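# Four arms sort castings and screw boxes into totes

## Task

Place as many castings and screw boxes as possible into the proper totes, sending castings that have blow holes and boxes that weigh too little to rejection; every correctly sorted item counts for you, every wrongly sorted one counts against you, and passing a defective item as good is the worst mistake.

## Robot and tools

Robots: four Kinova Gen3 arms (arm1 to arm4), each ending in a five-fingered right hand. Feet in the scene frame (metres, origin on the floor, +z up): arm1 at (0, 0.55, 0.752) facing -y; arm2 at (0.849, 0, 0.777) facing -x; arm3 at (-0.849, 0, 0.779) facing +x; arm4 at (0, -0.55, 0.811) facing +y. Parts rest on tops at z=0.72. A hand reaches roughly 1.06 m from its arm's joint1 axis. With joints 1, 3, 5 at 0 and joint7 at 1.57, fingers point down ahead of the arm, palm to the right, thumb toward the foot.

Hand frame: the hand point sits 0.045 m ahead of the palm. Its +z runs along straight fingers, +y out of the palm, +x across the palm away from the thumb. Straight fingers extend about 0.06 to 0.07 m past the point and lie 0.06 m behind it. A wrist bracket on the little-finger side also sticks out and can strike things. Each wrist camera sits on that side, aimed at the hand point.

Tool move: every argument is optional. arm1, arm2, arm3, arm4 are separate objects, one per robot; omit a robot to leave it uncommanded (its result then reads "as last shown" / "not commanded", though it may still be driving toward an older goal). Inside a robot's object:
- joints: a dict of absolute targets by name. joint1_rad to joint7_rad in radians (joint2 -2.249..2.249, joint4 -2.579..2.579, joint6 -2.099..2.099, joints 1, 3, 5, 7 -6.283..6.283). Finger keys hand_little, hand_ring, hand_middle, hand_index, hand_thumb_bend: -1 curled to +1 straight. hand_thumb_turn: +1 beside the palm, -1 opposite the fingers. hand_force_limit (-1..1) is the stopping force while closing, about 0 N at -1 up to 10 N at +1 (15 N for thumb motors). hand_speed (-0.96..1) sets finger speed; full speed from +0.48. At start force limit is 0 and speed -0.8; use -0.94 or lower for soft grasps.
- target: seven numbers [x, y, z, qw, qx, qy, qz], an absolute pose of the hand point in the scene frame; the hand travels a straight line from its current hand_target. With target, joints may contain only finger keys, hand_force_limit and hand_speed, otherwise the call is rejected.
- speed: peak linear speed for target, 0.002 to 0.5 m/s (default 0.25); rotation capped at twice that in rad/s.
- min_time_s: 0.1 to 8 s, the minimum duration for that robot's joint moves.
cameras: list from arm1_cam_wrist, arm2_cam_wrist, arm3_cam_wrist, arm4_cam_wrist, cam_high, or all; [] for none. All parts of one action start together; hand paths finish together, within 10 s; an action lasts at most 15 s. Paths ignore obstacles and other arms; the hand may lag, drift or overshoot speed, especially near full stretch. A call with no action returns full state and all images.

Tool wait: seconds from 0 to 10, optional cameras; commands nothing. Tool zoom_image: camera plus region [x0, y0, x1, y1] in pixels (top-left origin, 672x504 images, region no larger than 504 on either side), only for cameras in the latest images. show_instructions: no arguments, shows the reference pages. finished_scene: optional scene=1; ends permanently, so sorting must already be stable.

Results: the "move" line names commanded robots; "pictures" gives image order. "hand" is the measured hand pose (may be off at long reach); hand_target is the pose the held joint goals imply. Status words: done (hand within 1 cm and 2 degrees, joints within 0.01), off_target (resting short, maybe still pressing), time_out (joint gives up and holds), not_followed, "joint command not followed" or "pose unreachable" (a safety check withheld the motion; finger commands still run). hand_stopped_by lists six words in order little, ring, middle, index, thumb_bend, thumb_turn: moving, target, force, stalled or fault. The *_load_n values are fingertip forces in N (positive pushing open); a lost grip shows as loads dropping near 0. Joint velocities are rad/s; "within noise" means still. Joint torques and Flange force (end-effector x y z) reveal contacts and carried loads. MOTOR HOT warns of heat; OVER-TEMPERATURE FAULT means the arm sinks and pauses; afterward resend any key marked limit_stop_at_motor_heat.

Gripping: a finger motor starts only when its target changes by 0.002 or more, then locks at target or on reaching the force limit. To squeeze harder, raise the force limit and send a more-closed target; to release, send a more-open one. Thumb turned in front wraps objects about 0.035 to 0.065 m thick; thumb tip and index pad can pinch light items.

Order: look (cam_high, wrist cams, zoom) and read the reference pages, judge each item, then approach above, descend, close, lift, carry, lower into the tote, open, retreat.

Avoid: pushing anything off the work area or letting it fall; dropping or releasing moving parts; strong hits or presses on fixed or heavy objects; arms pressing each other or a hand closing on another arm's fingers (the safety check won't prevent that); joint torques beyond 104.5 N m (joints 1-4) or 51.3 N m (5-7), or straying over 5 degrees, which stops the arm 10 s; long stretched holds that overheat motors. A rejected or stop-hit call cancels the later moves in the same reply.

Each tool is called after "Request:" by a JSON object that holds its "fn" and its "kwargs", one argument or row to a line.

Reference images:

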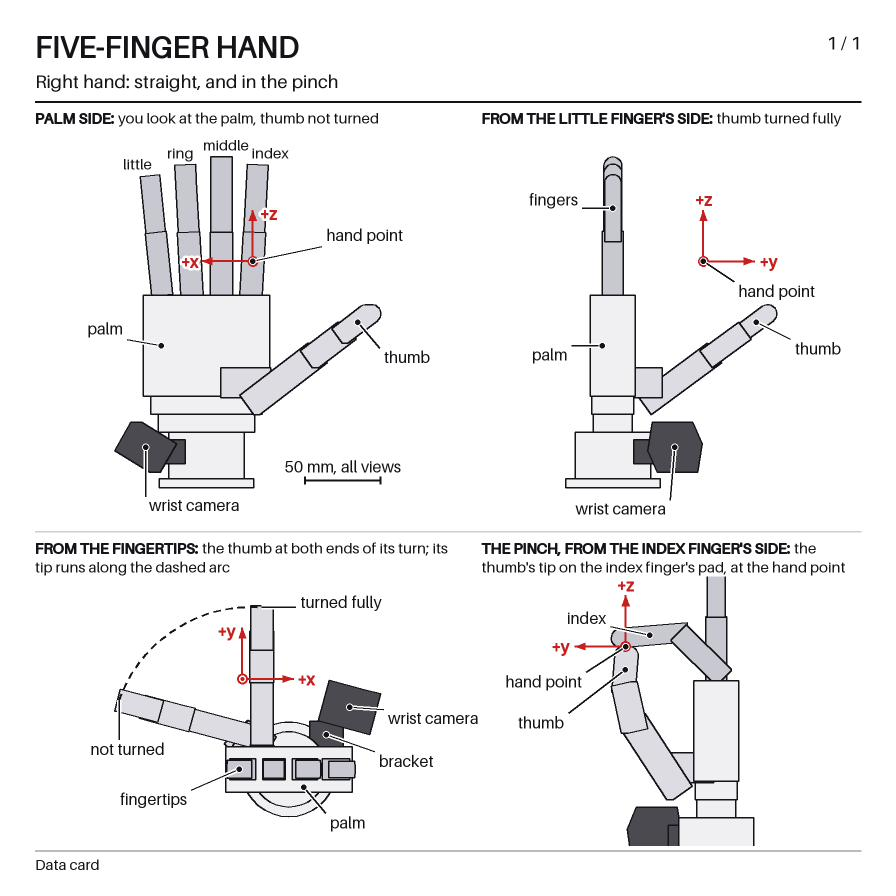

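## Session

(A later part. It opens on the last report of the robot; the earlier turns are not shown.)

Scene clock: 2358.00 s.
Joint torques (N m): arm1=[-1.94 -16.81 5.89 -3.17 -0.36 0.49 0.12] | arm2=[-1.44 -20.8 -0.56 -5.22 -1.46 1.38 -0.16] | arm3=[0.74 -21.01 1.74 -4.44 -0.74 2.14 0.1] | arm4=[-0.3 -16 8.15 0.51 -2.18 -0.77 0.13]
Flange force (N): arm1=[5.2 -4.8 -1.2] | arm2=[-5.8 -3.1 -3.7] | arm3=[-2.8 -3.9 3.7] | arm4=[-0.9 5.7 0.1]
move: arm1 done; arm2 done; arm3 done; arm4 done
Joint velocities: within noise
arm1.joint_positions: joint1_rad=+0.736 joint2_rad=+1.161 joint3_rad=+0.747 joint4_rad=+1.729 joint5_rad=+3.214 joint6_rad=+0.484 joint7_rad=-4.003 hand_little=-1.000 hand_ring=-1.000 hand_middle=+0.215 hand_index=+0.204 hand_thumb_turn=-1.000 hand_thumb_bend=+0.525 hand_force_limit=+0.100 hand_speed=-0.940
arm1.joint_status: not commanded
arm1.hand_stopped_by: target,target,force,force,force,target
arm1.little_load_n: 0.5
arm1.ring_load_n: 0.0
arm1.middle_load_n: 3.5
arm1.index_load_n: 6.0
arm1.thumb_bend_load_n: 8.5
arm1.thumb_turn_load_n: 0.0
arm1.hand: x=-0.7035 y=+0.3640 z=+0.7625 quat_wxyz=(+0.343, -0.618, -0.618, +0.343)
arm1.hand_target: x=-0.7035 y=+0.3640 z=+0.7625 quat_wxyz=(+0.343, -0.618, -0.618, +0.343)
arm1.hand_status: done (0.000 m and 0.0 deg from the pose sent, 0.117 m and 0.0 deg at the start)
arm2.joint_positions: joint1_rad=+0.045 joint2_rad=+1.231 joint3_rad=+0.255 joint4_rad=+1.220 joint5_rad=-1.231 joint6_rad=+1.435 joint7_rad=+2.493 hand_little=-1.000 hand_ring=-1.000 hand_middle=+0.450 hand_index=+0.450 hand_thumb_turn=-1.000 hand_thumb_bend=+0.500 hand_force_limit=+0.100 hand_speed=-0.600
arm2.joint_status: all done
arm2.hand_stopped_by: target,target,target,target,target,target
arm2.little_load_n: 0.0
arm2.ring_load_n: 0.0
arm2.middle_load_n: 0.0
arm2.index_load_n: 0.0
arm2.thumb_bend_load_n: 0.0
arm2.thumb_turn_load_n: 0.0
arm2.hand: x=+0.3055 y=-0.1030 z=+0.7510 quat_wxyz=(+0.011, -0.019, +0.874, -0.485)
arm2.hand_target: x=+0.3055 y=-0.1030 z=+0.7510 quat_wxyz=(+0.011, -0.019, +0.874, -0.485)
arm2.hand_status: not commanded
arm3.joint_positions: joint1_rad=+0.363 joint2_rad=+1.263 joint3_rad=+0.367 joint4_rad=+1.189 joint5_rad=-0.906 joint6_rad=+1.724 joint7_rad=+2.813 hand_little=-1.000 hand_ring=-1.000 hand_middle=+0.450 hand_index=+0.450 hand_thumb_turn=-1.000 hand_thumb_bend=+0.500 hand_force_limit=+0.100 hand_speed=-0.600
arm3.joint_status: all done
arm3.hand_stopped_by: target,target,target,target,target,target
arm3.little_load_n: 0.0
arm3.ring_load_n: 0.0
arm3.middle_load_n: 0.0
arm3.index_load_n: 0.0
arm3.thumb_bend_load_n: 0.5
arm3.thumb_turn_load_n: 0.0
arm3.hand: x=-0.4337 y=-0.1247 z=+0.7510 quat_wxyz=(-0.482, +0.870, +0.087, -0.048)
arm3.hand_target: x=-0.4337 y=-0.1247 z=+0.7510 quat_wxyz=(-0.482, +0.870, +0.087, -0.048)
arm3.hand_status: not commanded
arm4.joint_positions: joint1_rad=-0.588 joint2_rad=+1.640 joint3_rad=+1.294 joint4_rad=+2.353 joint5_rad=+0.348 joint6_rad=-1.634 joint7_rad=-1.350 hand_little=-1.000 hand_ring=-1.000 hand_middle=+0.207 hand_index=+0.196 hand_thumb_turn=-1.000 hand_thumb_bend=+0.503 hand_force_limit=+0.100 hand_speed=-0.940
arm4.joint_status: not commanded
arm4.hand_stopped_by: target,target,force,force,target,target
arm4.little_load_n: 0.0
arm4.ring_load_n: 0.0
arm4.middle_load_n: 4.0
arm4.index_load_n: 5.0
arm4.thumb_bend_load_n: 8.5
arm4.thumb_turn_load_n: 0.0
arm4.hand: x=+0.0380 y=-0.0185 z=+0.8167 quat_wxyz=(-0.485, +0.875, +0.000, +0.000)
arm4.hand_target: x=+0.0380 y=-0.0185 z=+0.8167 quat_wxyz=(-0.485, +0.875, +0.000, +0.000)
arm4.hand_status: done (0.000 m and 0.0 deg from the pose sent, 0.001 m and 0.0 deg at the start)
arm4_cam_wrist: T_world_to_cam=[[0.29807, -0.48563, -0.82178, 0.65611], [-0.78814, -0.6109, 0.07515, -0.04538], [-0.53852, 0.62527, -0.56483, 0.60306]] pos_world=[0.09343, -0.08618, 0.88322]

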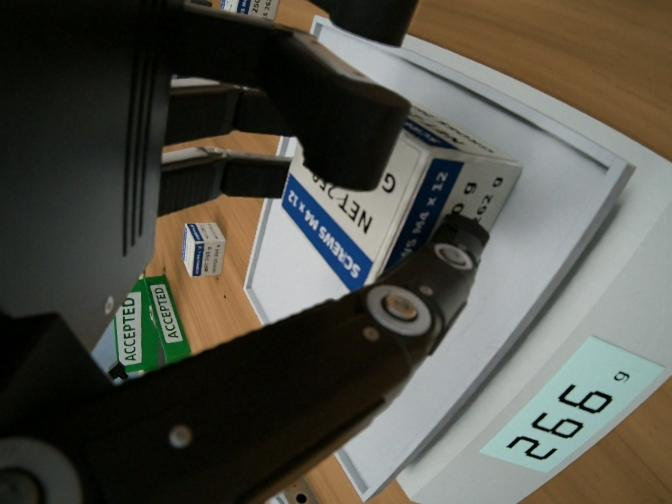

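Request:
{"fn": "move", "kwargs": {
  "arm1": {"target":[-0.7035,0.364,0.7632,0.3428,-0.6185,-0.6185,0.3428],"speed":0.05,"joints":{"hand_index":0.27,"hand_middle":0.28,"hand_thumb_bend":0.58}},
  "arm2": {"joints":{"hand_index":0.1,"hand_middle":0.1,"hand_speed":-0.94}},
  "arm3": {"joints":{"hand_index":0.1,"hand_middle":0.1,"hand_speed":-0.94}},
  "arm4": {"joints":{"hand_index":0.26,"hand_middle":0.27,"hand_thumb_bend":0.56}},
  "cameras": ["arm4_cam_wrist","cam_high"]
}}

Request:
{"fn": "zoom_image", "kwargs": {
  "camera": "arm4_cam_wrist",
  "region": [480, 330, 672, 480]
}}

Scene clock: 2375.57 s.
Joint torques (N m): arm1=[-1.91 -20.07 7.95 -3.78 -0.79 1.13 0.02] | arm2=[-0.9 -17.68 0.56 -4.81 -0.75 -0.09 0.01] | arm3=[0.59 -18.97 1.92 -4.64 -0.67 0.87 0.23] | arm4=[-0.34 -15.76 8.04 0.67 -1.98 -0.73 0.13]
Flange force (N): arm1=[4.7 -0.9 4.1] | arm2=[-6.9 -8.9 -6.3] | arm3=[-3.9 -8.5 1.3] | arm4=[-0.7 5.4 0.4]
move: arm1 done; arm2 off_target; arm3 off_target; arm4 done
Joint velocities: within noise
arm1.joint_positions: joint1_rad=+0.736 joint2_rad=+1.159 joint3_rad=+0.747 joint4_rad=+1.730 joint5_rad=+3.215 joint6_rad=+0.483 joint7_rad=-4.003 hand_little=-1.000 hand_ring=-1.000 hand_middle=+0.280 hand_index=+0.270 hand_thumb_turn=-1.000 hand_thumb_bend=+0.580 hand_force_limit=+0.100 hand_speed=-0.940
arm1.joint_status: all done
arm1.hand_stopped_by: target,target,target,target,target,target
arm1.little_load_n: 0.0
arm1.ring_load_n: 0.0
arm1.middle_load_n: 0.0
arm1.index_load_n: 0.0
arm1.thumb_bend_load_n: 0.0
arm1.thumb_turn_load_n: 0.0
arm1.hand: x=-0.7035 y=+0.3640 z=+0.7632 quat_wxyz=(+0.343, -0.618, -0.618, +0.343)
arm1.hand_target: x=-0.7035 y=+0.3640 z=+0.7632 quat_wxyz=(+0.343, -0.618, -0.618, +0.343)
arm1.hand_status: done (0.000 m and 0.0 deg from the pose sent, 0.001 m and 0.0 deg at the start)
arm2.joint_positions: joint1_rad=+0.045 joint2_rad=+1.231 joint3_rad=+0.255 joint4_rad=+1.220 joint5_rad=-1.231 joint6_rad=+1.435 joint7_rad=+2.493 hand_little=-1.000 hand_ring=-1.000 hand_middle=+0.164 hand_index=+0.153 hand_thumb_turn=-1.000 hand_thumb_bend=+0.501 hand_force_limit=+0.100 hand_speed=-0.940
arm2.joint_status: hand_middle off_target (ended at +0.164, target +0.100); hand_index off_target (ended at +0.153, target +0.100); the others done
arm2.hand_stopped_by: target,target,force,force,target,target
arm2.little_load_n: 0.0
arm2.ring_load_n: 0.0
arm2.middle_load_n: 5.5
arm2.index_load_n: 5.5
arm2.thumb_bend_load_n: 4.5
arm2.thumb_turn_load_n: 0.0
arm2.hand: x=+0.3055 y=-0.1030 z=+0.7510 quat_wxyz=(+0.011, -0.019, +0.874, -0.485)
arm2.hand_target: x=+0.3055 y=-0.1030 z=+0.7510 quat_wxyz=(+0.011, -0.019, +0.874, -0.485)
arm2.hand_status: not commanded
arm3.joint_positions: joint1_rad=+0.363 joint2_rad=+1.263 joint3_rad=+0.367 joint4_rad=+1.189 joint5_rad=-0.906 joint6_rad=+1.724 joint7_rad=+2.813 hand_little=-1.000 hand_ring=-1.000 hand_middle=+0.170 hand_index=+0.153 hand_thumb_turn=-1.000 hand_thumb_bend=+0.501 hand_force_limit=+0.100 hand_speed=-0.940
arm3.joint_status: hand_middle off_target (ended at +0.170, target +0.100); hand_index off_target (ended at +0.153, target +0.100); the others done
arm3.hand_stopped_by: target,target,force,force,target,target
arm3.little_load_n: 0.0
arm3.ring_load_n: 0.0
arm3.middle_load_n: 5.0
arm3.index_load_n: 5.5
arm3.thumb_bend_load_n: 6.0
arm3.thumb_turn_load_n: 0.0
arm3.hand: x=-0.4337 y=-0.1247 z=+0.7510 quat_wxyz=(-0.482, +0.870, +0.087, -0.048)
arm3.hand_target: x=-0.4337 y=-0.1247 z=+0.7510 quat_wxyz=(-0.482, +0.870, +0.087, -0.048)
arm3.hand_status: not commanded
arm4.joint_positions: joint1_rad=-0.588 joint2_rad=+1.640 joint3_rad=+1.294 joint4_rad=+2.353 joint5_rad=+0.348 joint6_rad=-1.634 joint7_rad=-1.350 hand_little=-1.000 hand_ring=-1.000 hand_middle=+0.270 hand_index=+0.260 hand_thumb_turn=-1.000 hand_thumb_bend=+0.560 hand_force_limit=+0.100 hand_speed=-0.940
arm4.joint_status: all done
arm4.hand_stopped_by: target,target,target,target,target,target
arm4.little_load_n: 0.0
arm4.ring_load_n: 0.0
arm4.middle_load_n: 0.0
arm4.index_load_n: 0.0
arm4.thumb_bend_load_n: 0.0
arm4.thumb_turn_load_n: 0.0
arm4.hand: x=+0.0380 y=-0.0185 z=+0.8167 quat_wxyz=(-0.485, +0.875, +0.000, +0.000)
arm4.hand_target: x=+0.0380 y=-0.0185 z=+0.8167 quat_wxyz=(-0.485, +0.875, +0.000, +0.000)
arm4.hand_status: not commanded
arm4_cam_wrist: T_world_to_cam=[[0.29807, -0.48563, -0.82178, 0.65611], [-0.78814, -0.6109, 0.07515, -0.04538], [-0.53852, 0.62527, -0.56483, 0.60306]] pos_world=[0.09343, -0.08618, 0.88322]

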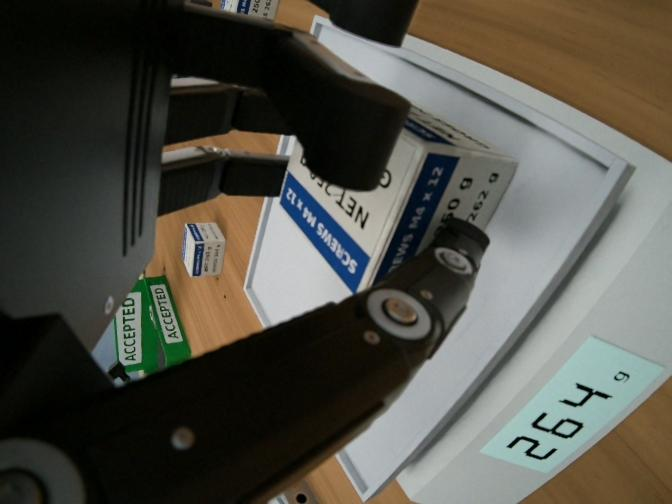

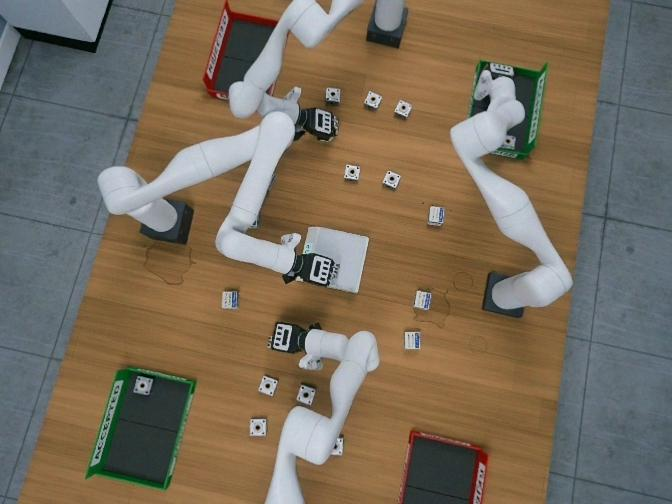

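Scaled by 2.625 from the camera's image (finer frame: 960x720).

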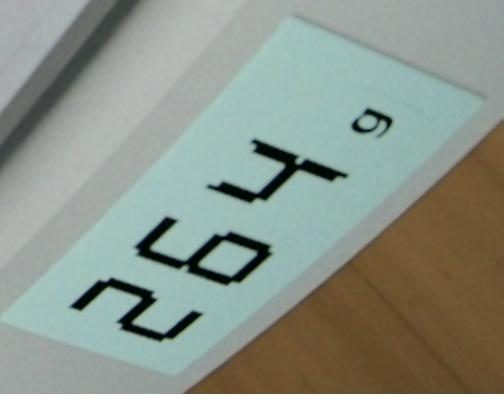

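Request:
{"fn": "move", "kwargs": {
  "arm1": {"target":[-0.7035,0.364,0.88,0.3428,-0.6185,-0.6185,0.3428],"speed":0.15},
  "arm2": {"target":[0.3055,-0.103,0.87,0.01057,-0.01907,0.8745,-0.4847],"speed":0.15},
  "arm3": {"target":[-0.4337,-0.1247,0.84,0.4824,-0.8704,-0.0869,0.0481],"speed":0.15},
  "arm4": {"joints":{"hand_index":0.1,"hand_middle":0.1,"hand_thumb_bend":0.5}}
}}

Scene clock: 2484.70 s.
Joint torques (N m): arm1=[-1.86 -18.97 6.85 -6.02 -0.45 1.19 0.05] | arm2=[-1.42 -20.77 -0.57 -6.38 -1.92 1.38 -0.14] | arm3=[0.67 -21.02 1.8 -5.13 -0.97 2.37 0.06] | arm4=[-0.31 -14.82 7.24 0.77 -1.51 -0.68 0.13]
Flange force (N): arm1=[5.0 -3.1 5.9] | arm2=[-6.4 -1.2 -2.3] | arm3=[-2.8 -2.2 4.7] | arm4=[-0.8 3.0 -0.2]
move: arm1 done; arm2 done; arm3 done; arm4 off_target
Joint velocities: within noise
arm1.joint_positions: joint1_rad=+0.744 joint2_rad=+0.883 joint3_rad=+0.731 joint4_rad=+1.723 joint5_rad=+3.380 joint6_rad=+0.274 joint7_rad=-3.980 hand_little=-1.000 hand_ring=-1.000 hand_middle=+0.280 hand_index=+0.270 hand_thumb_turn=-1.000 hand_thumb_bend=+0.580 hand_force_limit=+0.100 hand_speed=-0.940
arm1.joint_status: not commanded
arm1.hand_stopped_by: target,target,target,target,target,target
arm1.little_load_n: 0.0
arm1.ring_load_n: 0.0
arm1.middle_load_n: 0.0
arm1.index_load_n: 0.0
arm1.thumb_bend_load_n: 0.0
arm1.thumb_turn_load_n: 0.0
arm1.hand: x=-0.7035 y=+0.3640 z=+0.8800 quat_wxyz=(+0.343, -0.618, -0.618, +0.343)
arm1.hand_target: x=-0.7035 y=+0.3640 z=+0.8800 quat_wxyz=(+0.343, -0.618, -0.618, +0.343)
arm1.hand_status: done (0.000 m and 0.0 deg from the pose sent, 0.117 m and 0.0 deg at the start)
arm2.joint_positions: joint1_rad=+0.029 joint2_rad=+1.024 joint3_rad=+0.286 joint4_rad=+1.249 joint5_rad=-1.186 joint6_rad=+1.531 joint7_rad=+2.342 hand_little=-1.000 hand_ring=-1.000 hand_middle=+0.164 hand_index=+0.153 hand_thumb_turn=-1.000 hand_thumb_bend=+0.502 hand_force_limit=+0.100 hand_speed=-0.940
arm2.joint_status: not commanded
arm2.hand_stopped_by: target,target,force,force,target,target
arm2.little_load_n: 0.0
arm2.ring_load_n: 0.0
arm2.middle_load_n: 4.0
arm2.index_load_n: 3.5
arm2.thumb_bend_load_n: 7.0
arm2.thumb_turn_load_n: 0.0
arm2.hand: x=+0.3055 y=-0.1030 z=+0.8700 quat_wxyz=(+0.011, -0.019, +0.874, -0.485)
arm2.hand_target: x=+0.3055 y=-0.1030 z=+0.8700 quat_wxyz=(+0.011, -0.019, +0.874, -0.485)
arm2.hand_status: done (0.000 m and 0.0 deg from the pose sent, 0.119 m and 0.0 deg at the start)
arm3.joint_positions: joint1_rad=+0.351 joint2_rad=+1.105 joint3_rad=+0.389 joint4_rad=+1.224 joint5_rad=-0.882 joint6_rad=+1.823 joint7_rad=+2.742 hand_little=-1.000 hand_ring=-1.000 hand_middle=+0.170 hand_index=+0.153 hand_thumb_turn=-1.000 hand_thumb_bend=+0.502 hand_force_limit=+0.100 hand_speed=-0.940
arm3.joint_status: not commanded
arm3.hand_stopped_by: target,target,force,force,target,target
arm3.little_load_n: 0.0
arm3.ring_load_n: 0.0
arm3.middle_load_n: 3.5
arm3.index_load_n: 4.0
arm3.thumb_bend_load_n: 8.0
arm3.thumb_turn_load_n: 0.0
arm3.hand: x=-0.4337 y=-0.1247 z=+0.8400 quat_wxyz=(-0.482, +0.870, +0.087, -0.048)
arm3.hand_target: x=-0.4337 y=-0.1247 z=+0.8400 quat_wxyz=(-0.482, +0.870, +0.087, -0.048)
arm3.hand_status: done (0.000 m and 0.0 deg from the pose sent, 0.089 m and 0.0 deg at the start)
arm4.joint_positions: joint1_rad=-0.588 joint2_rad=+1.640 joint3_rad=+1.294 joint4_rad=+2.353 joint5_rad=+0.348 joint6_rad=-1.634 joint7_rad=-1.350 hand_little=-1.000 hand_ring=-1.000 hand_middle=+0.188 hand_index=+0.178 hand_thumb_turn=-1.000 hand_thumb_bend=+0.524 hand_force_limit=+0.100 hand_speed=-0.940
arm4.joint_status: hand_middle off_target (ended at +0.188, target +0.100); hand_index off_target (ended at +0.178, target +0.100); hand_thumb_bend off_target (ended at +0.524, target +0.500)
arm4.hand_stopped_by: target,target,force,force,force,target
arm4.little_load_n: 0.0
arm4.ring_load_n: 0.0
arm4.middle_load_n: 6.0
arm4.index_load_n: 5.5
arm4.thumb_bend_load_n: 8.0
arm4.thumb_turn_load_n: 0.5
arm4.hand: x=+0.0380 y=-0.0185 z=+0.8167 quat_wxyz=(-0.485, +0.875, +0.000, +0.000)
arm4.hand_target: x=+0.0380 y=-0.0185 z=+0.8167 quat_wxyz=(-0.485, +0.875, +0.000, +0.000)
arm4.hand_status: not commanded
pictures: none

Request:
{"fn": "move", "kwargs": {
  "arm1": {"target":[-0.15,0.08,0.88,0,0,0.8747,-0.4848],"speed":0.35},
  "arm2": {"joints":{"joint1_rad":0.583,"joint2_rad":0.937,"joint3_rad":0,"joint4_rad":1.671,"joint5_rad":-1.036,"joint6_rad":1.863,"joint7_rad":-0.452},"min_time_s":3.2},
  "arm4": {"target":[0.038,-0.0185,0.88,0.4848,-0.8747,0,0],"speed":0.15},
  "cameras": ["cam_high"]
}}

Request:
{"fn": "zoom_image", "kwargs": {
  "camera": "cam_high",
  "region": [262, 392, 312, 430]
}}

Scene clock: 2503.30 s.
Joint torques (N m): arm1=[-2.03 -13.57 2 -3.67 -0.65 1.65 0.02] | arm2=[-1.43 -16.71 -2.38 -3.37 -1.5 2.3 -0.03] | arm3=[0.66 -21.01 1.73 -5.16 -0.9 2.39 0.09] | arm4=[-0.35 -16.82 8.9 -1.03 -2.62 -0.9 0.07]
Flange force (N): arm1=[5.8 4.4 -0.2] | arm2=[5.8 2.9 -0.2] | arm3=[-2.8 -2.2 4.8] | arm4=[-0.5 7.7 3.0]
move: arm1 done; arm2 done; arm4 done
Joint velocities: within noise
arm1.joint_positions: joint1_rad=+0.285 joint2_rad=+0.542 joint3_rad=+0.380 joint4_rad=+2.370 joint5_rad=+3.962 joint6_rad=+0.943 joint7_rad=-3.526 hand_little=-1.000 hand_ring=-1.000 hand_middle=+0.280 hand_index=+0.270 hand_thumb_turn=-1.000 hand_thumb_bend=+0.580 hand_force_limit=+0.100 hand_speed=-0.940
arm1.joint_status: not commanded
arm1.hand_stopped_by: target,target,target,target,target,target
arm1.little_load_n: 0.0
arm1.ring_load_n: 0.0
arm1.middle_load_n: 0.0
arm1.index_load_n: 0.0
arm1.thumb_bend_load_n: 0.0
arm1.thumb_turn_load_n: 0.0
arm1.hand: x=-0.1500 y=+0.0800 z=+0.8800 quat_wxyz=(+0.000, +0.000, -0.875, +0.485)
arm1.hand_target: x=-0.1500 y=+0.0800 z=+0.8800 quat_wxyz=(+0.000, +0.000, -0.875, +0.485)
arm1.hand_status: done (0.000 m and 0.0 deg from the pose sent, 0.622 m and 90.0 deg at the start)
arm2.joint_positions: joint1_rad=+0.583 joint2_rad=+0.937 joint3_rad=+0.000 joint4_rad=+1.671 joint5_rad=-1.036 joint6_rad=+1.863 joint7_rad=-0.452 hand_little=-1.000 hand_ring=-1.000 hand_middle=+0.164 hand_index=+0.153 hand_thumb_turn=-1.000 hand_thumb_bend=+0.502 hand_force_limit=+0.100 hand_speed=-0.940
arm2.joint_status: all done
arm2.hand_stopped_by: target,target,force,force,target,target
arm2.little_load_n: 0.0
arm2.ring_load_n: 0.0
arm2.middle_load_n: 4.5
arm2.index_load_n: 4.0
arm2.thumb_bend_load_n: 6.5
arm2.thumb_turn_load_n: 0.0
arm2.hand: x=+0.4216 y=-0.0193 z=+1.1011 quat_wxyz=(+0.707, +0.707, +0.001, -0.001)
arm2.hand_target: x=+0.4216 y=-0.0193 z=+1.1011 quat_wxyz=(+0.707, +0.707, +0.001, -0.001)
arm2.hand_status: not commanded
arm3: as last shown
arm3.middle_load_n: 4.0
arm3.thumb_bend_load_n: 8.5
arm4.joint_positions: joint1_rad=-0.591 joint2_rad=+1.502 joint3_rad=+1.455 joint4_rad=+2.371 joint5_rad=+0.556 joint6_rad=-1.630 joint7_rad=-1.370 hand_little=-1.000 hand_ring=-1.000 hand_middle=+0.188 hand_index=+0.178 hand_thumb_turn=-1.000 hand_thumb_bend=+0.524 hand_force_limit=+0.100 hand_speed=-0.940
arm4.joint_status: not commanded
arm4.hand_stopped_by: target,target,force,force,force,target
arm4.little_load_n: 0.0
arm4.ring_load_n: 0.0
arm4.middle_load_n: 5.0
arm4.index_load_n: 4.5
arm4.thumb_bend_load_n: 9.0
arm4.thumb_turn_load_n: 0.5
arm4.hand: x=+0.0380 y=-0.0185 z=+0.8800 quat_wxyz=(-0.485, +0.875, +0.000, +0.000)
arm4.hand_target: x=+0.0380 y=-0.0185 z=+0.8800 quat_wxyz=(-0.485, +0.875, +0.000, +0.000)
arm4.hand_status: done (0.000 m and 0.0 deg from the pose sent, 0.063 m and 0.0 deg at the start)

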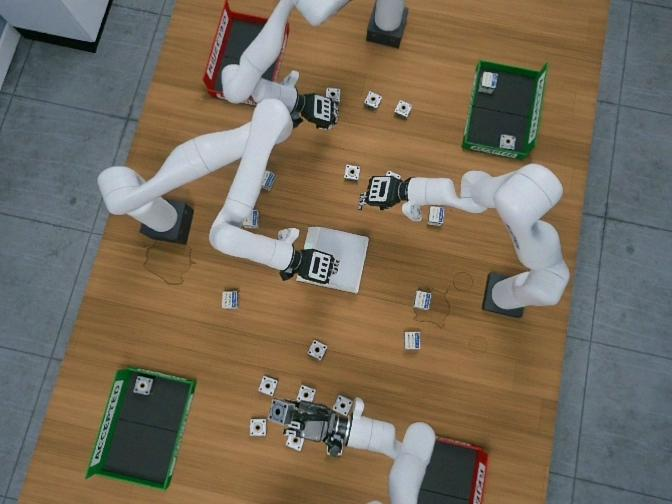

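Scaled by 10.080 from the camera's image (finer frame: 960x720).

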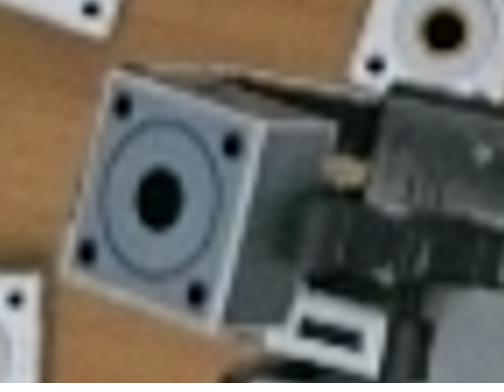

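Request:
{"fn": "move", "kwargs": {
  "arm1": {"target":[0.0545,0.304,0.83,0.3428,-0.6185,0.6185,-0.3428],"speed":0.25,"joints":{"hand_index":0.6,"hand_middle":0.6,"hand_thumb_bend":0.65,"hand_speed":0.2}},
  "arm3": {"joints":{"joint1_rad":0.555,"joint2_rad":0.941,"joint3_rad":0,"joint4_rad":1.673,"joint5_rad":-1.036,"joint6_rad":1.863,"joint7_rad":-0.452},"min_time_s":4},
  "arm4": {"target":[0.6985,-0.374,0.88,0.3428,-0.6185,0.6185,-0.3428],"speed":0.35},
  "cameras": ["cam_high"]
}}

Request:
{"fn": "zoom_image", "kwargs": {
  "camera": "cam_high",
  "region": [355, 55, 405, 93]
}}

Scene clock: 2521.87 s.
Joint torques (N m): arm1=[-1.91 -13.31 1.08 -0.39 -0.2 1.8 0.01] | arm2=[-1.41 -16.73 -2.41 -3.35 -1.49 2.32 -0.04] | arm3=[0.61 -17.7 -1.18 -3.59 -1.34 2.79 0.24] | arm4=[-0.67 -20.71 12.2 -1.46 -1.88 0.86 0.08]
Flange force (N): arm1=[-1.1 4.2 -1.1] | arm2=[5.7 2.8 -0.2] | arm3=[2.4 -0.2 3.7] | arm4=[0.2 5.7 1.9]
move: arm1 done; arm3 done; arm4 done
Joint velocities: within noise
arm1.joint_positions: joint1_rad=+0.334 joint2_rad=+0.713 joint3_rad=+0.231 joint4_rad=+2.252 joint5_rad=+5.263 joint6_rad=+1.240 joint7_rad=-3.236 hand_little=-1.000 hand_ring=-1.000 hand_middle=+0.600 hand_index=+0.600 hand_thumb_turn=-1.000 hand_thumb_bend=+0.650 hand_force_limit=+0.100 hand_speed=+0.200
arm1.joint_status: all done
arm1.hand_stopped_by: target,target,target,target,target,target
arm1.little_load_n: 0.0
arm1.ring_load_n: 0.0
arm1.middle_load_n: 0.0
arm1.index_load_n: 0.0
arm1.thumb_bend_load_n: 0.0
arm1.thumb_turn_load_n: 0.0
arm1.hand: x=+0.0545 y=+0.3040 z=+0.8300 quat_wxyz=(-0.343, +0.618, -0.618, +0.343)
arm1.hand_target: x=+0.0545 y=+0.3040 z=+0.8300 quat_wxyz=(-0.343, +0.618, -0.618, +0.343)
arm1.hand_status: done (0.000 m and 0.0 deg from the pose sent, 0.307 m and 90.0 deg at the start)
arm2: as last shown
arm2.thumb_bend_load_n: 6.0
arm3.joint_positions: joint1_rad=+0.555 joint2_rad=+0.941 joint3_rad=+0.000 joint4_rad=+1.673 joint5_rad=-1.036 joint6_rad=+1.863 joint7_rad=-0.452 hand_little=-1.000 hand_ring=-1.000 hand_middle=+0.170 hand_index=+0.153 hand_thumb_turn=-1.000 hand_thumb_bend=+0.502 hand_force_limit=+0.100 hand_speed=-0.940
arm3.joint_status: all done
arm3.hand_stopped_by: target,target,force,force,target,target
arm3.little_load_n: 0.0
arm3.ring_load_n: 0.0
arm3.middle_load_n: 4.5
arm3.index_load_n: 4.0
arm3.thumb_bend_load_n: 7.5
arm3.thumb_turn_load_n: 0.0
arm3.hand: x=-0.4222 y=+0.0187 z=+1.1023 quat_wxyz=(+0.001, +0.000, -0.706, -0.709)
arm3.hand_target: x=-0.4222 y=+0.0187 z=+1.1023 quat_wxyz=(+0.001, +0.000, -0.706, -0.709)
arm3.hand_status: not commanded
arm4.joint_positions: joint1_rad=+0.575 joint2_rad=+1.517 joint3_rad=+1.484 joint4_rad=+1.769 joint5_rad=+0.729 joint6_rad=-0.807 joint7_rad=-2.003 hand_little=-1.000 hand_ring=-1.000 hand_middle=+0.188 hand_index=+0.178 hand_thumb_turn=-1.000 hand_thumb_bend=+0.524 hand_force_limit=+0.100 hand_speed=-0.940
arm4.joint_status: not commanded
arm4.hand_stopped_by: target,target,force,force,force,target
arm4.little_load_n: 0.0
arm4.ring_load_n: 0.0
arm4.middle_load_n: 5.0
arm4.index_load_n: 4.5
arm4.thumb_bend_load_n: 9.0
arm4.thumb_turn_load_n: 0.5
arm4.hand: x=+0.6985 y=-0.3740 z=+0.8800 quat_wxyz=(-0.343, +0.618, -0.618, +0.343)
arm4.hand_target: x=+0.6985 y=-0.3740 z=+0.8800 quat_wxyz=(-0.343, +0.618, -0.618, +0.343)
arm4.hand_status: done (0.000 m and 0.0 deg from the pose sent, 0.750 m and 90.0 deg at the start)

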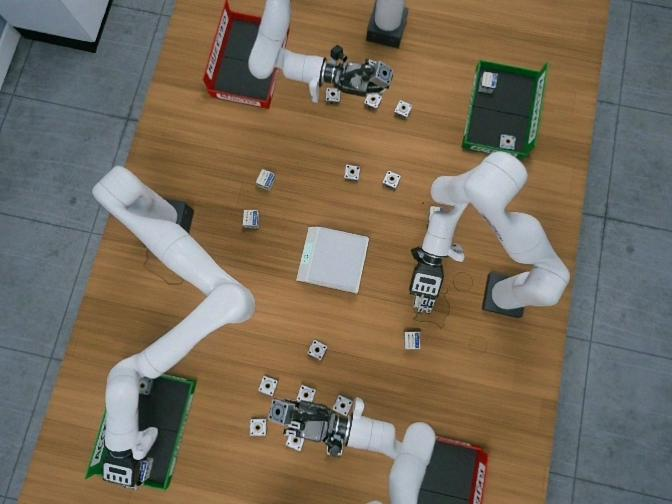

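Scaled by 10.080 from the camera's image (finer frame: 960x720).

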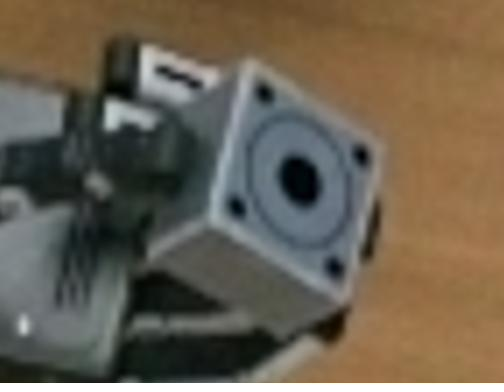

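Request:
{"fn": "move", "kwargs": {
  "arm1": {"target":[0.0545,0.304,0.755,0.3428,-0.6185,0.6185,-0.3428],"speed":0.1},
  "arm3": {"joints":{"joint1_rad":-0.677,"joint2_rad":0.771,"joint3_rad":0,"joint4_rad":1.923,"joint5_rad":-1.884,"joint6_rad":0.804,"joint7_rad":2.635},"min_time_s":3.3},
  "arm4": {"target":[0.6985,-0.374,0.766,0.3428,-0.6185,0.6185,-0.3428],"speed":0.12},
  "cameras": ["arm1_cam_wrist","arm4_cam_wrist"]
}}

Scene clock: 2555.13 s.
Joint torques (N m): arm1=[-1.9 -14.55 0.76 1.26 0.15 1.83 0.04] | arm2=[-1.45 -16.77 -2.38 -3.42 -1.49 2.3 -0.01] | arm3=[0.68 -17.85 -0.7 -5.81 -1.01 2.3 0.08] | arm4=[-0.7 -20.71 12.03 1.11 -1.84 0.76 0.01]
Flange force (N): arm1=[-1.5 3.8 -0.5] | arm2=[5.8 2.8 -0.2] | arm3=[-2.8 -0.3 -0.5] | arm4=[0.7 5.8 0.7]
move: arm1 done; arm3 done; arm4 done
Joint velocities: within noise
arm1.joint_positions: joint1_rad=+0.368 joint2_rad=+0.938 joint3_rad=+0.181 joint4_rad=+2.234 joint5_rad=+5.158 joint6_rad=+1.134 joint7_rad=-3.043 hand_little=-1.000 hand_ring=-1.000 hand_middle=+0.600 hand_index=+0.600 hand_thumb_turn=-1.000 hand_thumb_bend=+0.650 hand_force_limit=+0.100 hand_speed=+0.200
arm1.joint_status: not commanded
arm1.hand_stopped_by: target,target,target,target,target,target
arm1.little_load_n: 0.0
arm1.ring_load_n: 0.0
arm1.middle_load_n: 0.0
arm1.index_load_n: 0.0
arm1.thumb_bend_load_n: 0.0
arm1.thumb_turn_load_n: 0.0
arm1.hand: x=+0.0545 y=+0.3040 z=+0.7550 quat_wxyz=(-0.343, +0.618, -0.618, +0.343)
arm1.hand_target: x=+0.0545 y=+0.3040 z=+0.7550 quat_wxyz=(-0.343, +0.618, -0.618, +0.343)
arm1.hand_status: done (0.000 m and 0.0 deg from the pose sent, 0.075 m and 0.0 deg at the start)
arm2: as last shown
arm2.thumb_bend_load_n: 6.5
arm3.joint_positions: joint1_rad=-0.677 joint2_rad=+0.771 joint3_rad=+0.000 joint4_rad=+1.923 joint5_rad=-1.884 joint6_rad=+0.804 joint7_rad=+2.635 hand_little=-1.000 hand_ring=-1.000 hand_middle=+0.170 hand_index=+0.153 hand_thumb_turn=-1.000 hand_thumb_bend=+0.502 hand_force_limit=+0.100 hand_speed=-0.940
arm3.joint_status: all done
arm3.hand_stopped_by: target,target,force,force,target,target
arm3.little_load_n: 0.0
arm3.ring_load_n: 0.5
arm3.middle_load_n: 3.5
arm3.index_load_n: 4.0
arm3.thumb_bend_load_n: 8.0
arm3.thumb_turn_load_n: 0.0
arm3.hand: x=-0.5194 y=+0.4737 z=+0.8620 quat_wxyz=(-0.485, +0.874, +0.001, +0.001)
arm3.hand_target: x=-0.5194 y=+0.4737 z=+0.8620 quat_wxyz=(-0.485, +0.874, +0.001, +0.001)
arm3.hand_status: not commanded
arm4.joint_positions: joint1_rad=+0.578 joint2_rad=+1.759 joint3_rad=+1.401 joint4_rad=+1.724 joint5_rad=+0.453 joint6_rad=-0.776 joint7_rad=-1.967 hand_little=-1.000 hand_ring=-1.000 hand_middle=+0.188 hand_index=+0.178 hand_thumb_turn=-1.000 hand_thumb_bend=+0.524 hand_force_limit=+0.100 hand_speed=-0.940
arm4.joint_status: not commanded
arm4.hand_stopped_by: target,target,force,force,force,target
arm4.little_load_n: 0.0
arm4.ring_load_n: 0.0
arm4.middle_load_n: 5.0
arm4.index_load_n: 4.5
arm4.thumb_bend_load_n: 9.0
arm4.thumb_turn_load_n: 0.5
arm4.hand: x=+0.6985 y=-0.3740 z=+0.7660 quat_wxyz=(-0.343, +0.618, -0.618, +0.343)
arm4.hand_target: x=+0.6985 y=-0.3740 z=+0.7660 quat_wxyz=(-0.343, +0.618, -0.618, +0.343)
arm4.hand_status: done (0.000 m and 0.0 deg from the pose sent, 0.114 m and 0.0 deg at the start)
arm1_cam_wrist: T_world_to_cam=[[-0.54414, -0.22434, -0.80844, 0.70552], [-0.55898, 0.81551, 0.14993, -0.33588], [0.62566, 0.53349, -0.56916, 0.34289]] pos_world=[-0.01837, 0.24926, 0.81589]
arm4_cam_wrist: T_world_to_cam=[[-0.48563, -0.29796, -0.82182, 0.86257], [-0.61086, 0.78816, 0.07522, 0.66118], [0.62531, 0.53855, -0.56476, 0.30698]] pos_world=[0.63082, -0.42943, 0.83252]

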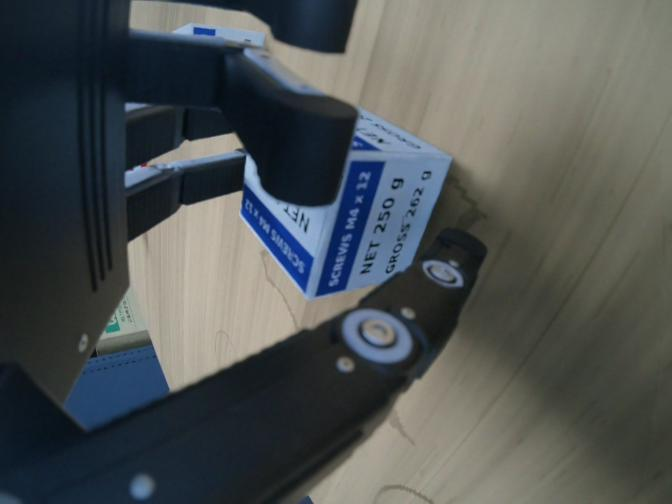

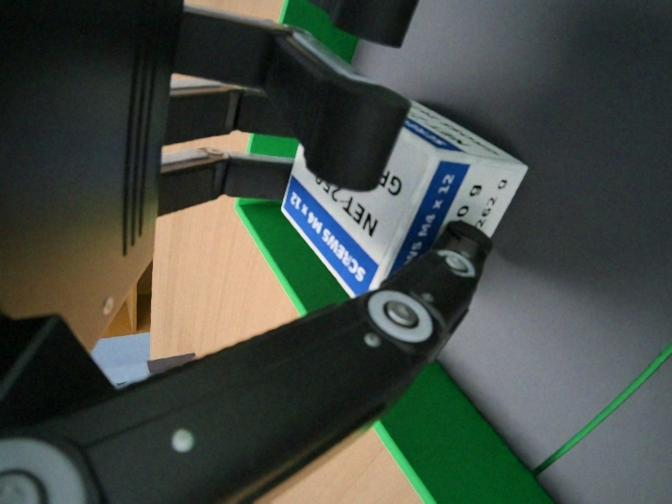

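Request:
{"fn": "move", "kwargs": {
  "arm1": {"joints":{"hand_index":0.47,"hand_middle":0.47,"hand_thumb_bend":0.5,"hand_speed":-0.6}},
  "arm3": {"target":[-0.575,0.4745,0.84,0.4848,-0.8747,0,0],"speed":0.15},
  "arm4": {"target":[0.6985,-0.374,0.7645,0.3428,-0.6185,0.6185,-0.3428],"speed":0.05}
}}

Scene clock: 2564.83 s.
Joint torques (N m): arm1=[-1.98 -14.48 0.8 1.17 0.14 1.87 0.07] | arm2=[-1.38 -16.77 -2.34 -3.37 -1.46 2.3 -0.03] | arm3=[0.77 -16.98 -0.64 -4.82 -0.67 2.44 0.06] | arm4=[-0.37 -16.53 7.99 0.21 -0.63 0.16 0.23]
Flange force (N): arm1=[-1.7 3.6 -0.5] | arm2=[5.6 2.8 -0.1] | arm3=[-3.0 -0.2 -0.6] | arm4=[0.5 -1.2 -5.3]
move: arm1 done; arm3 done; arm4 done
Joint velocities: within noise
arm1.joint_positions: joint1_rad=+0.368 joint2_rad=+0.938 joint3_rad=+0.181 joint4_rad=+2.234 joint5_rad=+5.158 joint6_rad=+1.134 joint7_rad=-3.043 hand_little=-1.000 hand_ring=-1.000 hand_middle=+0.470 hand_index=+0.470 hand_thumb_turn=-1.000 hand_thumb_bend=+0.500 hand_force_limit=+0.100 hand_speed=-0.600
arm1.joint_status: all done
arm1.hand_stopped_by: target,target,target,target,target,target
arm1.little_load_n: 0.0
arm1.ring_load_n: 0.0
arm1.middle_load_n: 0.0
arm1.index_load_n: 0.0
arm1.thumb_bend_load_n: 0.0
arm1.thumb_turn_load_n: 0.0
arm1.hand: x=+0.0545 y=+0.3040 z=+0.7550 quat_wxyz=(-0.343, +0.618, -0.618, +0.343)
arm1.hand_target: x=+0.0545 y=+0.3040 z=+0.7550 quat_wxyz=(-0.343, +0.618, -0.618, +0.343)
arm1.hand_status: not commanded
arm2: as last shown
arm2.ring_load_n: -0.5
arm2.thumb_bend_load_n: 6.0
arm3.joint_positions: joint1_rad=-0.753 joint2_rad=+0.782 joint3_rad=-0.016 joint4_rad=+2.075 joint5_rad=-2.115 joint6_rad=+0.833 joint7_rad=+2.859 hand_little=-1.000 hand_ring=-1.000 hand_middle=+0.170 hand_index=+0.153 hand_thumb_turn=-1.000 hand_thumb_bend=+0.502 hand_force_limit=+0.100 hand_speed=-0.940
arm3.joint_status: not commanded
arm3.hand_stopped_by: target,target,force,force,target,target
arm3.little_load_n: 0.0
arm3.ring_load_n: 0.0
arm3.middle_load_n: 3.5
arm3.index_load_n: 3.5
arm3.thumb_bend_load_n: 8.5
arm3.thumb_turn_load_n: 0.0
arm3.hand: x=-0.5750 y=+0.4745 z=+0.8400 quat_wxyz=(-0.485, +0.875, +0.000, +0.000)
arm3.hand_target: x=-0.5750 y=+0.4745 z=+0.8400 quat_wxyz=(-0.485, +0.875, +0.000, +0.000)
arm3.hand_status: done (0.000 m and 0.0 deg from the pose sent, 0.060 m and 0.2 deg at the start)
arm4.joint_positions: joint1_rad=+0.578 joint2_rad=+1.762 joint3_rad=+1.401 joint4_rad=+1.723 joint5_rad=+0.450 joint6_rad=-0.775 joint7_rad=-1.966 hand_little=-1.000 hand_ring=-1.000 hand_middle=+0.188 hand_index=+0.178 hand_thumb_turn=-1.000 hand_thumb_bend=+0.524 hand_force_limit=+0.100 hand_speed=-0.940
arm4.joint_status: not commanded
arm4.hand_stopped_by: target,target,force,force,force,target
arm4.little_load_n: 0.0
arm4.ring_load_n: 0.0
arm4.middle_load_n: 5.0
arm4.index_load_n: 4.5
arm4.thumb_bend_load_n: 8.5
arm4.thumb_turn_load_n: 0.0
arm4.hand: x=+0.6985 y=-0.3740 z=+0.7645 quat_wxyz=(-0.343, +0.618, -0.618, +0.343)
arm4.hand_target: x=+0.6985 y=-0.3740 z=+0.7645 quat_wxyz=(-0.343, +0.618, -0.618, +0.343)
arm4.hand_status: done (0.000 m and 0.0 deg from the pose sent, 0.001 m and 0.0 deg at the start)
pictures: none

Request:
{"fn": "move", "kwargs": {
  "arm1": {"joints":{"hand_index":0.1,"hand_middle":0.1,"hand_speed":-0.94}},
  "arm3": {"target":[-0.575,0.4745,0.7567,0.4848,-0.8747,0,0],"speed":0.1},
  "arm4": {"target":[0.6985,-0.374,0.7652,0.3428,-0.6185,0.6185,-0.3428],"speed":0.05,"joints":{"hand_index":0.26,"hand_middle":0.27,"hand_thumb_bend":0.58}}
}}

Request:
{"fn": "move", "kwargs": {
  "arm1": {"target":[0.0545,0.304,0.88,0.3428,-0.6185,0.6185,-0.3428],"speed":0.15},
  "arm3": {"joints":{"hand_index":0.225,"hand_middle":0.24,"hand_thumb_bend":0.56}},
  "arm4": {"target":[0.6985,-0.374,0.90,0.3428,-0.6185,0.6185,-0.3428],"speed":0.15},
  "cameras": ["cam_high"]
}}

Scene clock: 2578.83 s.
Joint torques (N m): arm1=[-1.67 -13.9 1.33 0.23 -0.08 0.88 0.1] | arm2=[-1.41 -16.8 -2.43 -3.36 -1.5 2.3 0] | arm3=[-0.52 -12.02 -0.24 -2.95 -0.33 0.46 0.31] | arm4=[-0.66 -19.39 10.72 0.91 -1.4 0.53 0.1]
Flange force (N): arm1=[-2.5 0.1 -1.7] | arm2=[5.6 2.7 -0.3] | arm3=[-3.2 -9.8 -12.4] | arm4=[0.6 3.5 -0.8]
move: arm1 off_target; arm3 done; arm4 done
Joint velocities: within noise
arm1.joint_positions: joint1_rad=+0.368 joint2_rad=+0.938 joint3_rad=+0.181 joint4_rad=+2.234 joint5_rad=+5.158 joint6_rad=+1.134 joint7_rad=-3.043 hand_little=-1.000 hand_ring=-1.000 hand_middle=+0.230 hand_index=+0.224 hand_thumb_turn=-1.000 hand_thumb_bend=+0.502 hand_force_limit=+0.100 hand_speed=-0.940
arm1.joint_status: hand_middle off_target (ended at +0.230, target +0.100); hand_index off_target (ended at +0.224, target +0.100); the others done
arm1.hand_stopped_by: target,target,force,force,target,target
arm1.little_load_n: 0.0
arm1.ring_load_n: 0.0
arm1.middle_load_n: 4.5
arm1.index_load_n: 6.0
arm1.thumb_bend_load_n: 7.5
arm1.thumb_turn_load_n: 0.0
arm1.hand: x=+0.0545 y=+0.3040 z=+0.7550 quat_wxyz=(-0.343, +0.618, -0.618, +0.343)
arm1.hand_target: x=+0.0545 y=+0.3040 z=+0.7550 quat_wxyz=(-0.343, +0.618, -0.618, +0.343)
arm1.hand_status: not commanded
arm2: as last shown
arm2.ring_load_n: 0.0
arm2.index_load_n: 3.5
arm3.joint_positions: joint1_rad=-0.764 joint2_rad=+1.003 joint3_rad=-0.001 joint4_rad=+2.044 joint5_rad=-2.239 joint6_rad=+0.950 joint7_rad=+3.052 hand_little=-1.000 hand_ring=-1.000 hand_middle=+0.170 hand_index=+0.153 hand_thumb_turn=-1.000 hand_thumb_bend=+0.502 hand_force_limit=+0.100 hand_speed=-0.940
arm3.joint_status: not commanded
arm3.hand_stopped_by: target,target,force,force,target,target
arm3.little_load_n: 0.0
arm3.ring_load_n: 0.0
arm3.middle_load_n: 3.0
arm3.index_load_n: 3.5
arm3.thumb_bend_load_n: 8.0
arm3.thumb_turn_load_n: 0.0
arm3.hand: x=-0.5750 y=+0.4745 z=+0.7567 quat_wxyz=(-0.485, +0.875, +0.000, +0.000)
arm3.hand_target: x=-0.5750 y=+0.4745 z=+0.7567 quat_wxyz=(-0.485, +0.875, +0.000, +0.000)
arm3.hand_status: done (0.000 m and 0.0 deg from the pose sent, 0.083 m and 0.0 deg at the start)
arm4.joint_positions: joint1_rad=+0.578 joint2_rad=+1.761 joint3_rad=+1.401 joint4_rad=+1.723 joint5_rad=+0.451 joint6_rad=-0.776 joint7_rad=-1.966 hand_little=-1.000 hand_ring=-1.000 hand_middle=+0.270 hand_index=+0.260 hand_thumb_turn=-1.000 hand_thumb_bend=+0.580 hand_force_limit=+0.100 hand_speed=-0.940
arm4.joint_status: all done
arm4.hand_stopped_by: target,target,target,target,target,target
arm4.little_load_n: 0.0
arm4.ring_load_n: 0.0
arm4.middle_load_n: 0.0
arm4.index_load_n: 0.0
arm4.thumb_bend_load_n: 0.0
arm4.thumb_turn_load_n: 0.0
arm4.hand: x=+0.6985 y=-0.3740 z=+0.7652 quat_wxyz=(-0.343, +0.618, -0.618, +0.343)
arm4.hand_target: x=+0.6985 y=-0.3740 z=+0.7652 quat_wxyz=(-0.343, +0.618, -0.618, +0.343)
arm4.hand_status: done (0.000 m and 0.0 deg from the pose sent, 0.001 m and 0.0 deg at the start)
pictures: none

Scene clock: 2580.27 s.
Joint torques (N m): arm1=[-1.94 -12.88 0.92 -1.4 -0.67 2.38 -0.02] | arm2=[-1.39 -16.77 -2.32 -3.36 -1.47 2.32 -0.03] | arm3=[0.76 -17.42 -0.53 -3.05 -0.27 2.21 0.08] | arm4=[-0.65 -19.46 10.8 -1.71 -1.4 0.68 0.09]
Flange force (N): arm1=[-0.4 6.3 -0.9] | arm2=[5.6 2.8 -0.2] | arm3=[-2.9 -1.7 -1.4] | arm4=[0.3 3.6 0.9]
move: arm1 done; arm3 done; arm4 done
Joint velocities: within noise
arm1.joint_positions: joint1_rad=+0.313 joint2_rad=+0.567 joint3_rad=+0.257 joint4_rad=+2.233 joint5_rad=+5.329 joint6_rad=+1.324 joint7_rad=-3.383 hand_little=-1.000 hand_ring=-1.000 hand_middle=+0.230 hand_index=+0.224 hand_thumb_turn=-1.000 hand_thumb_bend=+0.503 hand_force_limit=+0.100 hand_speed=-0.940
arm1.joint_status: not commanded
arm1.hand_stopped_by: target,target,force,force,target,target
arm1.little_load_n: 0.0
arm1.ring_load_n: 0.0
arm1.middle_load_n: 4.5
arm1.index_load_n: 5.0
arm1.thumb_bend_load_n: 8.5
arm1.thumb_turn_load_n: 0.0
arm1.hand: x=+0.0545 y=+0.3040 z=+0.8800 quat_wxyz=(-0.343, +0.618, -0.618, +0.343)
arm1.hand_target: x=+0.0545 y=+0.3040 z=+0.8800 quat_wxyz=(-0.343, +0.618, -0.618, +0.343)
arm1.hand_status: done (0.000 m and 0.0 deg from the pose sent, 0.125 m and 0.0 deg at the start)
arm2: as last shown
arm2.index_load_n: 4.0
arm3.joint_positions: joint1_rad=-0.764 joint2_rad=+1.003 joint3_rad=-0.001 joint4_rad=+2.044 joint5_rad=-2.239 joint6_rad=+0.950 joint7_rad=+3.052 hand_little=-1.000 hand_ring=-1.000 hand_middle=+0.240 hand_index=+0.226 hand_thumb_turn=-1.000 hand_thumb_bend=+0.560 hand_force_limit=+0.100 hand_speed=-0.940
arm3.joint_status: all done
arm3.hand_stopped_by: target,target,target,target,target,target
arm3.little_load_n: 0.0
arm3.ring_load_n: 0.0
arm3.middle_load_n: 0.0
arm3.index_load_n: 0.0
arm3.thumb_bend_load_n: 0.0
arm3.thumb_turn_load_n: 0.0
arm3.hand: x=-0.5750 y=+0.4745 z=+0.7567 quat_wxyz=(-0.485, +0.875, +0.000, +0.000)
arm3.hand_target: x=-0.5750 y=+0.4745 z=+0.7567 quat_wxyz=(-0.485, +0.875, +0.000, +0.000)
arm3.hand_status: not commanded
arm4.joint_positions: joint1_rad=+0.573 joint2_rad=+1.474 joint3_rad=+1.499 joint4_rad=+1.767 joint5_rad=+0.783 joint6_rad=-0.806 joint7_rad=-2.016 hand_little=-1.000 hand_ring=-1.000 hand_middle=+0.270 hand_index=+0.260 hand_thumb_turn=-1.000 hand_thumb_bend=+0.580 hand_force_limit=+0.100 hand_speed=-0.940
arm4.joint_status: not commanded
arm4.hand_stopped_by: target,target,target,target,target,target
arm4.little_load_n: 0.0
arm4.ring_load_n: 0.0
arm4.middle_load_n: 0.0
arm4.index_load_n: 0.0
arm4.thumb_bend_load_n: 0.0
arm4.thumb_turn_load_n: 0.0
arm4.hand: x=+0.6985 y=-0.3740 z=+0.9000 quat_wxyz=(-0.343, +0.618, -0.618, +0.343)
arm4.hand_target: x=+0.6985 y=-0.3740 z=+0.9000 quat_wxyz=(-0.343, +0.618, -0.618, +0.343)
arm4.hand_status: done (0.000 m and 0.0 deg from the pose sent, 0.135 m and 0.0 deg at the start)

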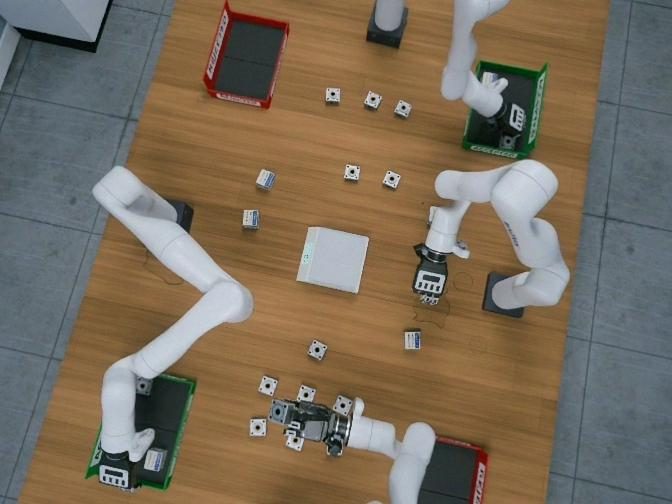

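Request:
{"fn": "move", "kwargs": {
  "arm1": {"target":[-0.033,0.0475,0.87,0,0,0.8747,-0.4848],"speed":0.4},
  "arm3": {"target":[-0.575,0.4745,0.87,0.4848,-0.8747,0,0],"speed":0.2},
  "arm4": {"target":[0.15,-0.10,0.98,0.4848,-0.8747,0,0],"speed":0.4},
  "cameras": ["cam_high"]
}}

Request:
{"fn": "zoom_image", "kwargs": {
  "camera": "cam_high",
  "region": [235, 165, 285, 235]
}}

Scene clock: 2737.77 s.
Joint torques (N m): arm1=[-1.96 -14.45 2.3 -3.92 -0.52 2.45 -0.05] | arm2=[-1.46 -16.72 -2.38 -3.41 -1.49 2.28 -0.03] | arm3=[0.69 -15.77 -0.42 -5.03 -0.67 2.11 0.09] | arm4=[-0.46 -14.55 6.68 -3.37 -1.74 -1.37 0.09]
Flange force (N): arm1=[7.2 5.3 3.2] | arm2=[5.9 2.9 -0.2] | arm3=[-2.9 -1.3 -1.3] | arm4=[0.5 4.9 3.4]
move: arm1 done; arm3 done; arm4 done
Joint velocities: within noise
arm1.joint_positions: joint1_rad=-0.106 joint2_rad=+0.550 joint3_rad=+0.317 joint4_rad=+2.445 joint5_rad=+3.454 joint6_rad=+0.888 joint7_rad=-3.389 hand_little=-1.000 hand_ring=-1.000 hand_middle=+0.230 hand_index=+0.224 hand_thumb_turn=-1.000 hand_thumb_bend=+0.503 hand_force_limit=+0.100 hand_speed=-0.940
arm1.joint_status: not commanded
arm1.hand_stopped_by: target,target,force,force,target,target
arm1.little_load_n: 0.0
arm1.ring_load_n: 0.0
arm1.middle_load_n: 4.0
arm1.index_load_n: 5.0
arm1.thumb_bend_load_n: 8.5
arm1.thumb_turn_load_n: 0.0
arm1.hand: x=-0.0330 y=+0.0475 z=+0.8700 quat_wxyz=(+0.000, +0.000, -0.875, +0.485)
arm1.hand_target: x=-0.0330 y=+0.0475 z=+0.8700 quat_wxyz=(+0.000, +0.000, -0.875, +0.485)
arm1.hand_status: done (0.000 m and 0.0 deg from the pose sent, 0.271 m and 90.0 deg at the start)
arm2: as last shown
arm3.joint_positions: joint1_rad=-0.745 joint2_rad=+0.705 joint3_rad=-0.026 joint4_rad=+2.071 joint5_rad=-2.050 joint6_rad=+0.788 joint7_rad=+2.765 hand_little=-1.000 hand_ring=-1.000 hand_middle=+0.240 hand_index=+0.226 hand_thumb_turn=-1.000 hand_thumb_bend=+0.560 hand_force_limit=+0.100 hand_speed=-0.940
arm3.joint_status: not commanded
arm3.hand_stopped_by: target,target,target,target,target,target
arm3.little_load_n: 0.0
arm3.ring_load_n: 0.0
arm3.middle_load_n: 0.0
arm3.index_load_n: 0.0
arm3.thumb_bend_load_n: 0.0
arm3.thumb_turn_load_n: 0.0
arm3.hand: x=-0.5750 y=+0.4745 z=+0.8700 quat_wxyz=(-0.485, +0.875, +0.000, +0.000)
arm3.hand_target: x=-0.5750 y=+0.4745 z=+0.8700 quat_wxyz=(-0.485, +0.875, +0.000, +0.000)
arm3.hand_status: done (0.000 m and 0.0 deg from the pose sent, 0.113 m and 0.0 deg at the start)
arm4.joint_positions: joint1_rad=-0.191 joint2_rad=+1.187 joint3_rad=+1.665 joint4_rad=+2.383 joint5_rad=+1.053 joint6_rad=-1.892 joint7_rad=-1.062 hand_little=-1.000 hand_ring=-1.000 hand_middle=+0.270 hand_index=+0.260 hand_thumb_turn=-1.000 hand_thumb_bend=+0.580 hand_force_limit=+0.100 hand_speed=-0.940
arm4.joint_status: not commanded
arm4.hand_stopped_by: target,target,target,target,target,target
arm4.little_load_n: 0.0
arm4.ring_load_n: 0.0
arm4.middle_load_n: -0.5
arm4.index_load_n: 0.0
arm4.thumb_bend_load_n: 0.0
arm4.thumb_turn_load_n: 0.0
arm4.hand: x=+0.1500 y=-0.1000 z=+0.9800 quat_wxyz=(-0.485, +0.875, +0.000, +0.000)
arm4.hand_target: x=+0.1500 y=-0.1000 z=+0.9800 quat_wxyz=(-0.485, +0.875, +0.000, +0.000)
arm4.hand_status: done (0.000 m and 0.0 deg from the pose sent, 0.618 m and 90.0 deg at the start)

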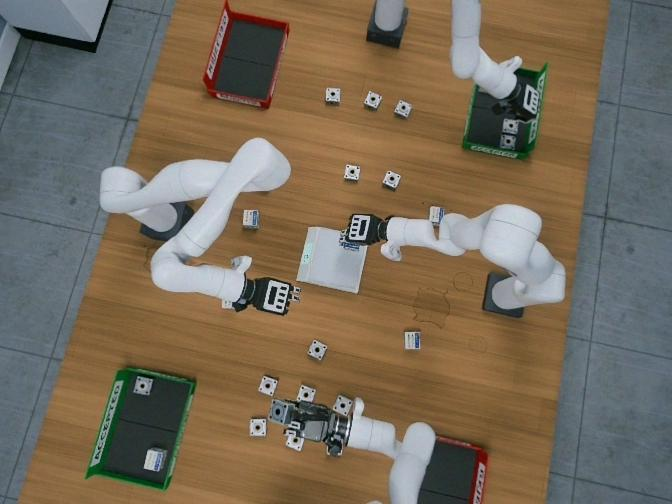

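Scaled by 7.200 from the camera's image (finer frame: 960x720).

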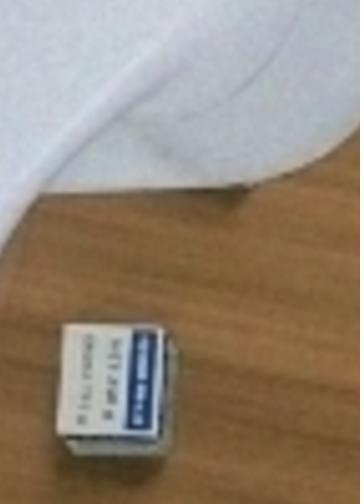

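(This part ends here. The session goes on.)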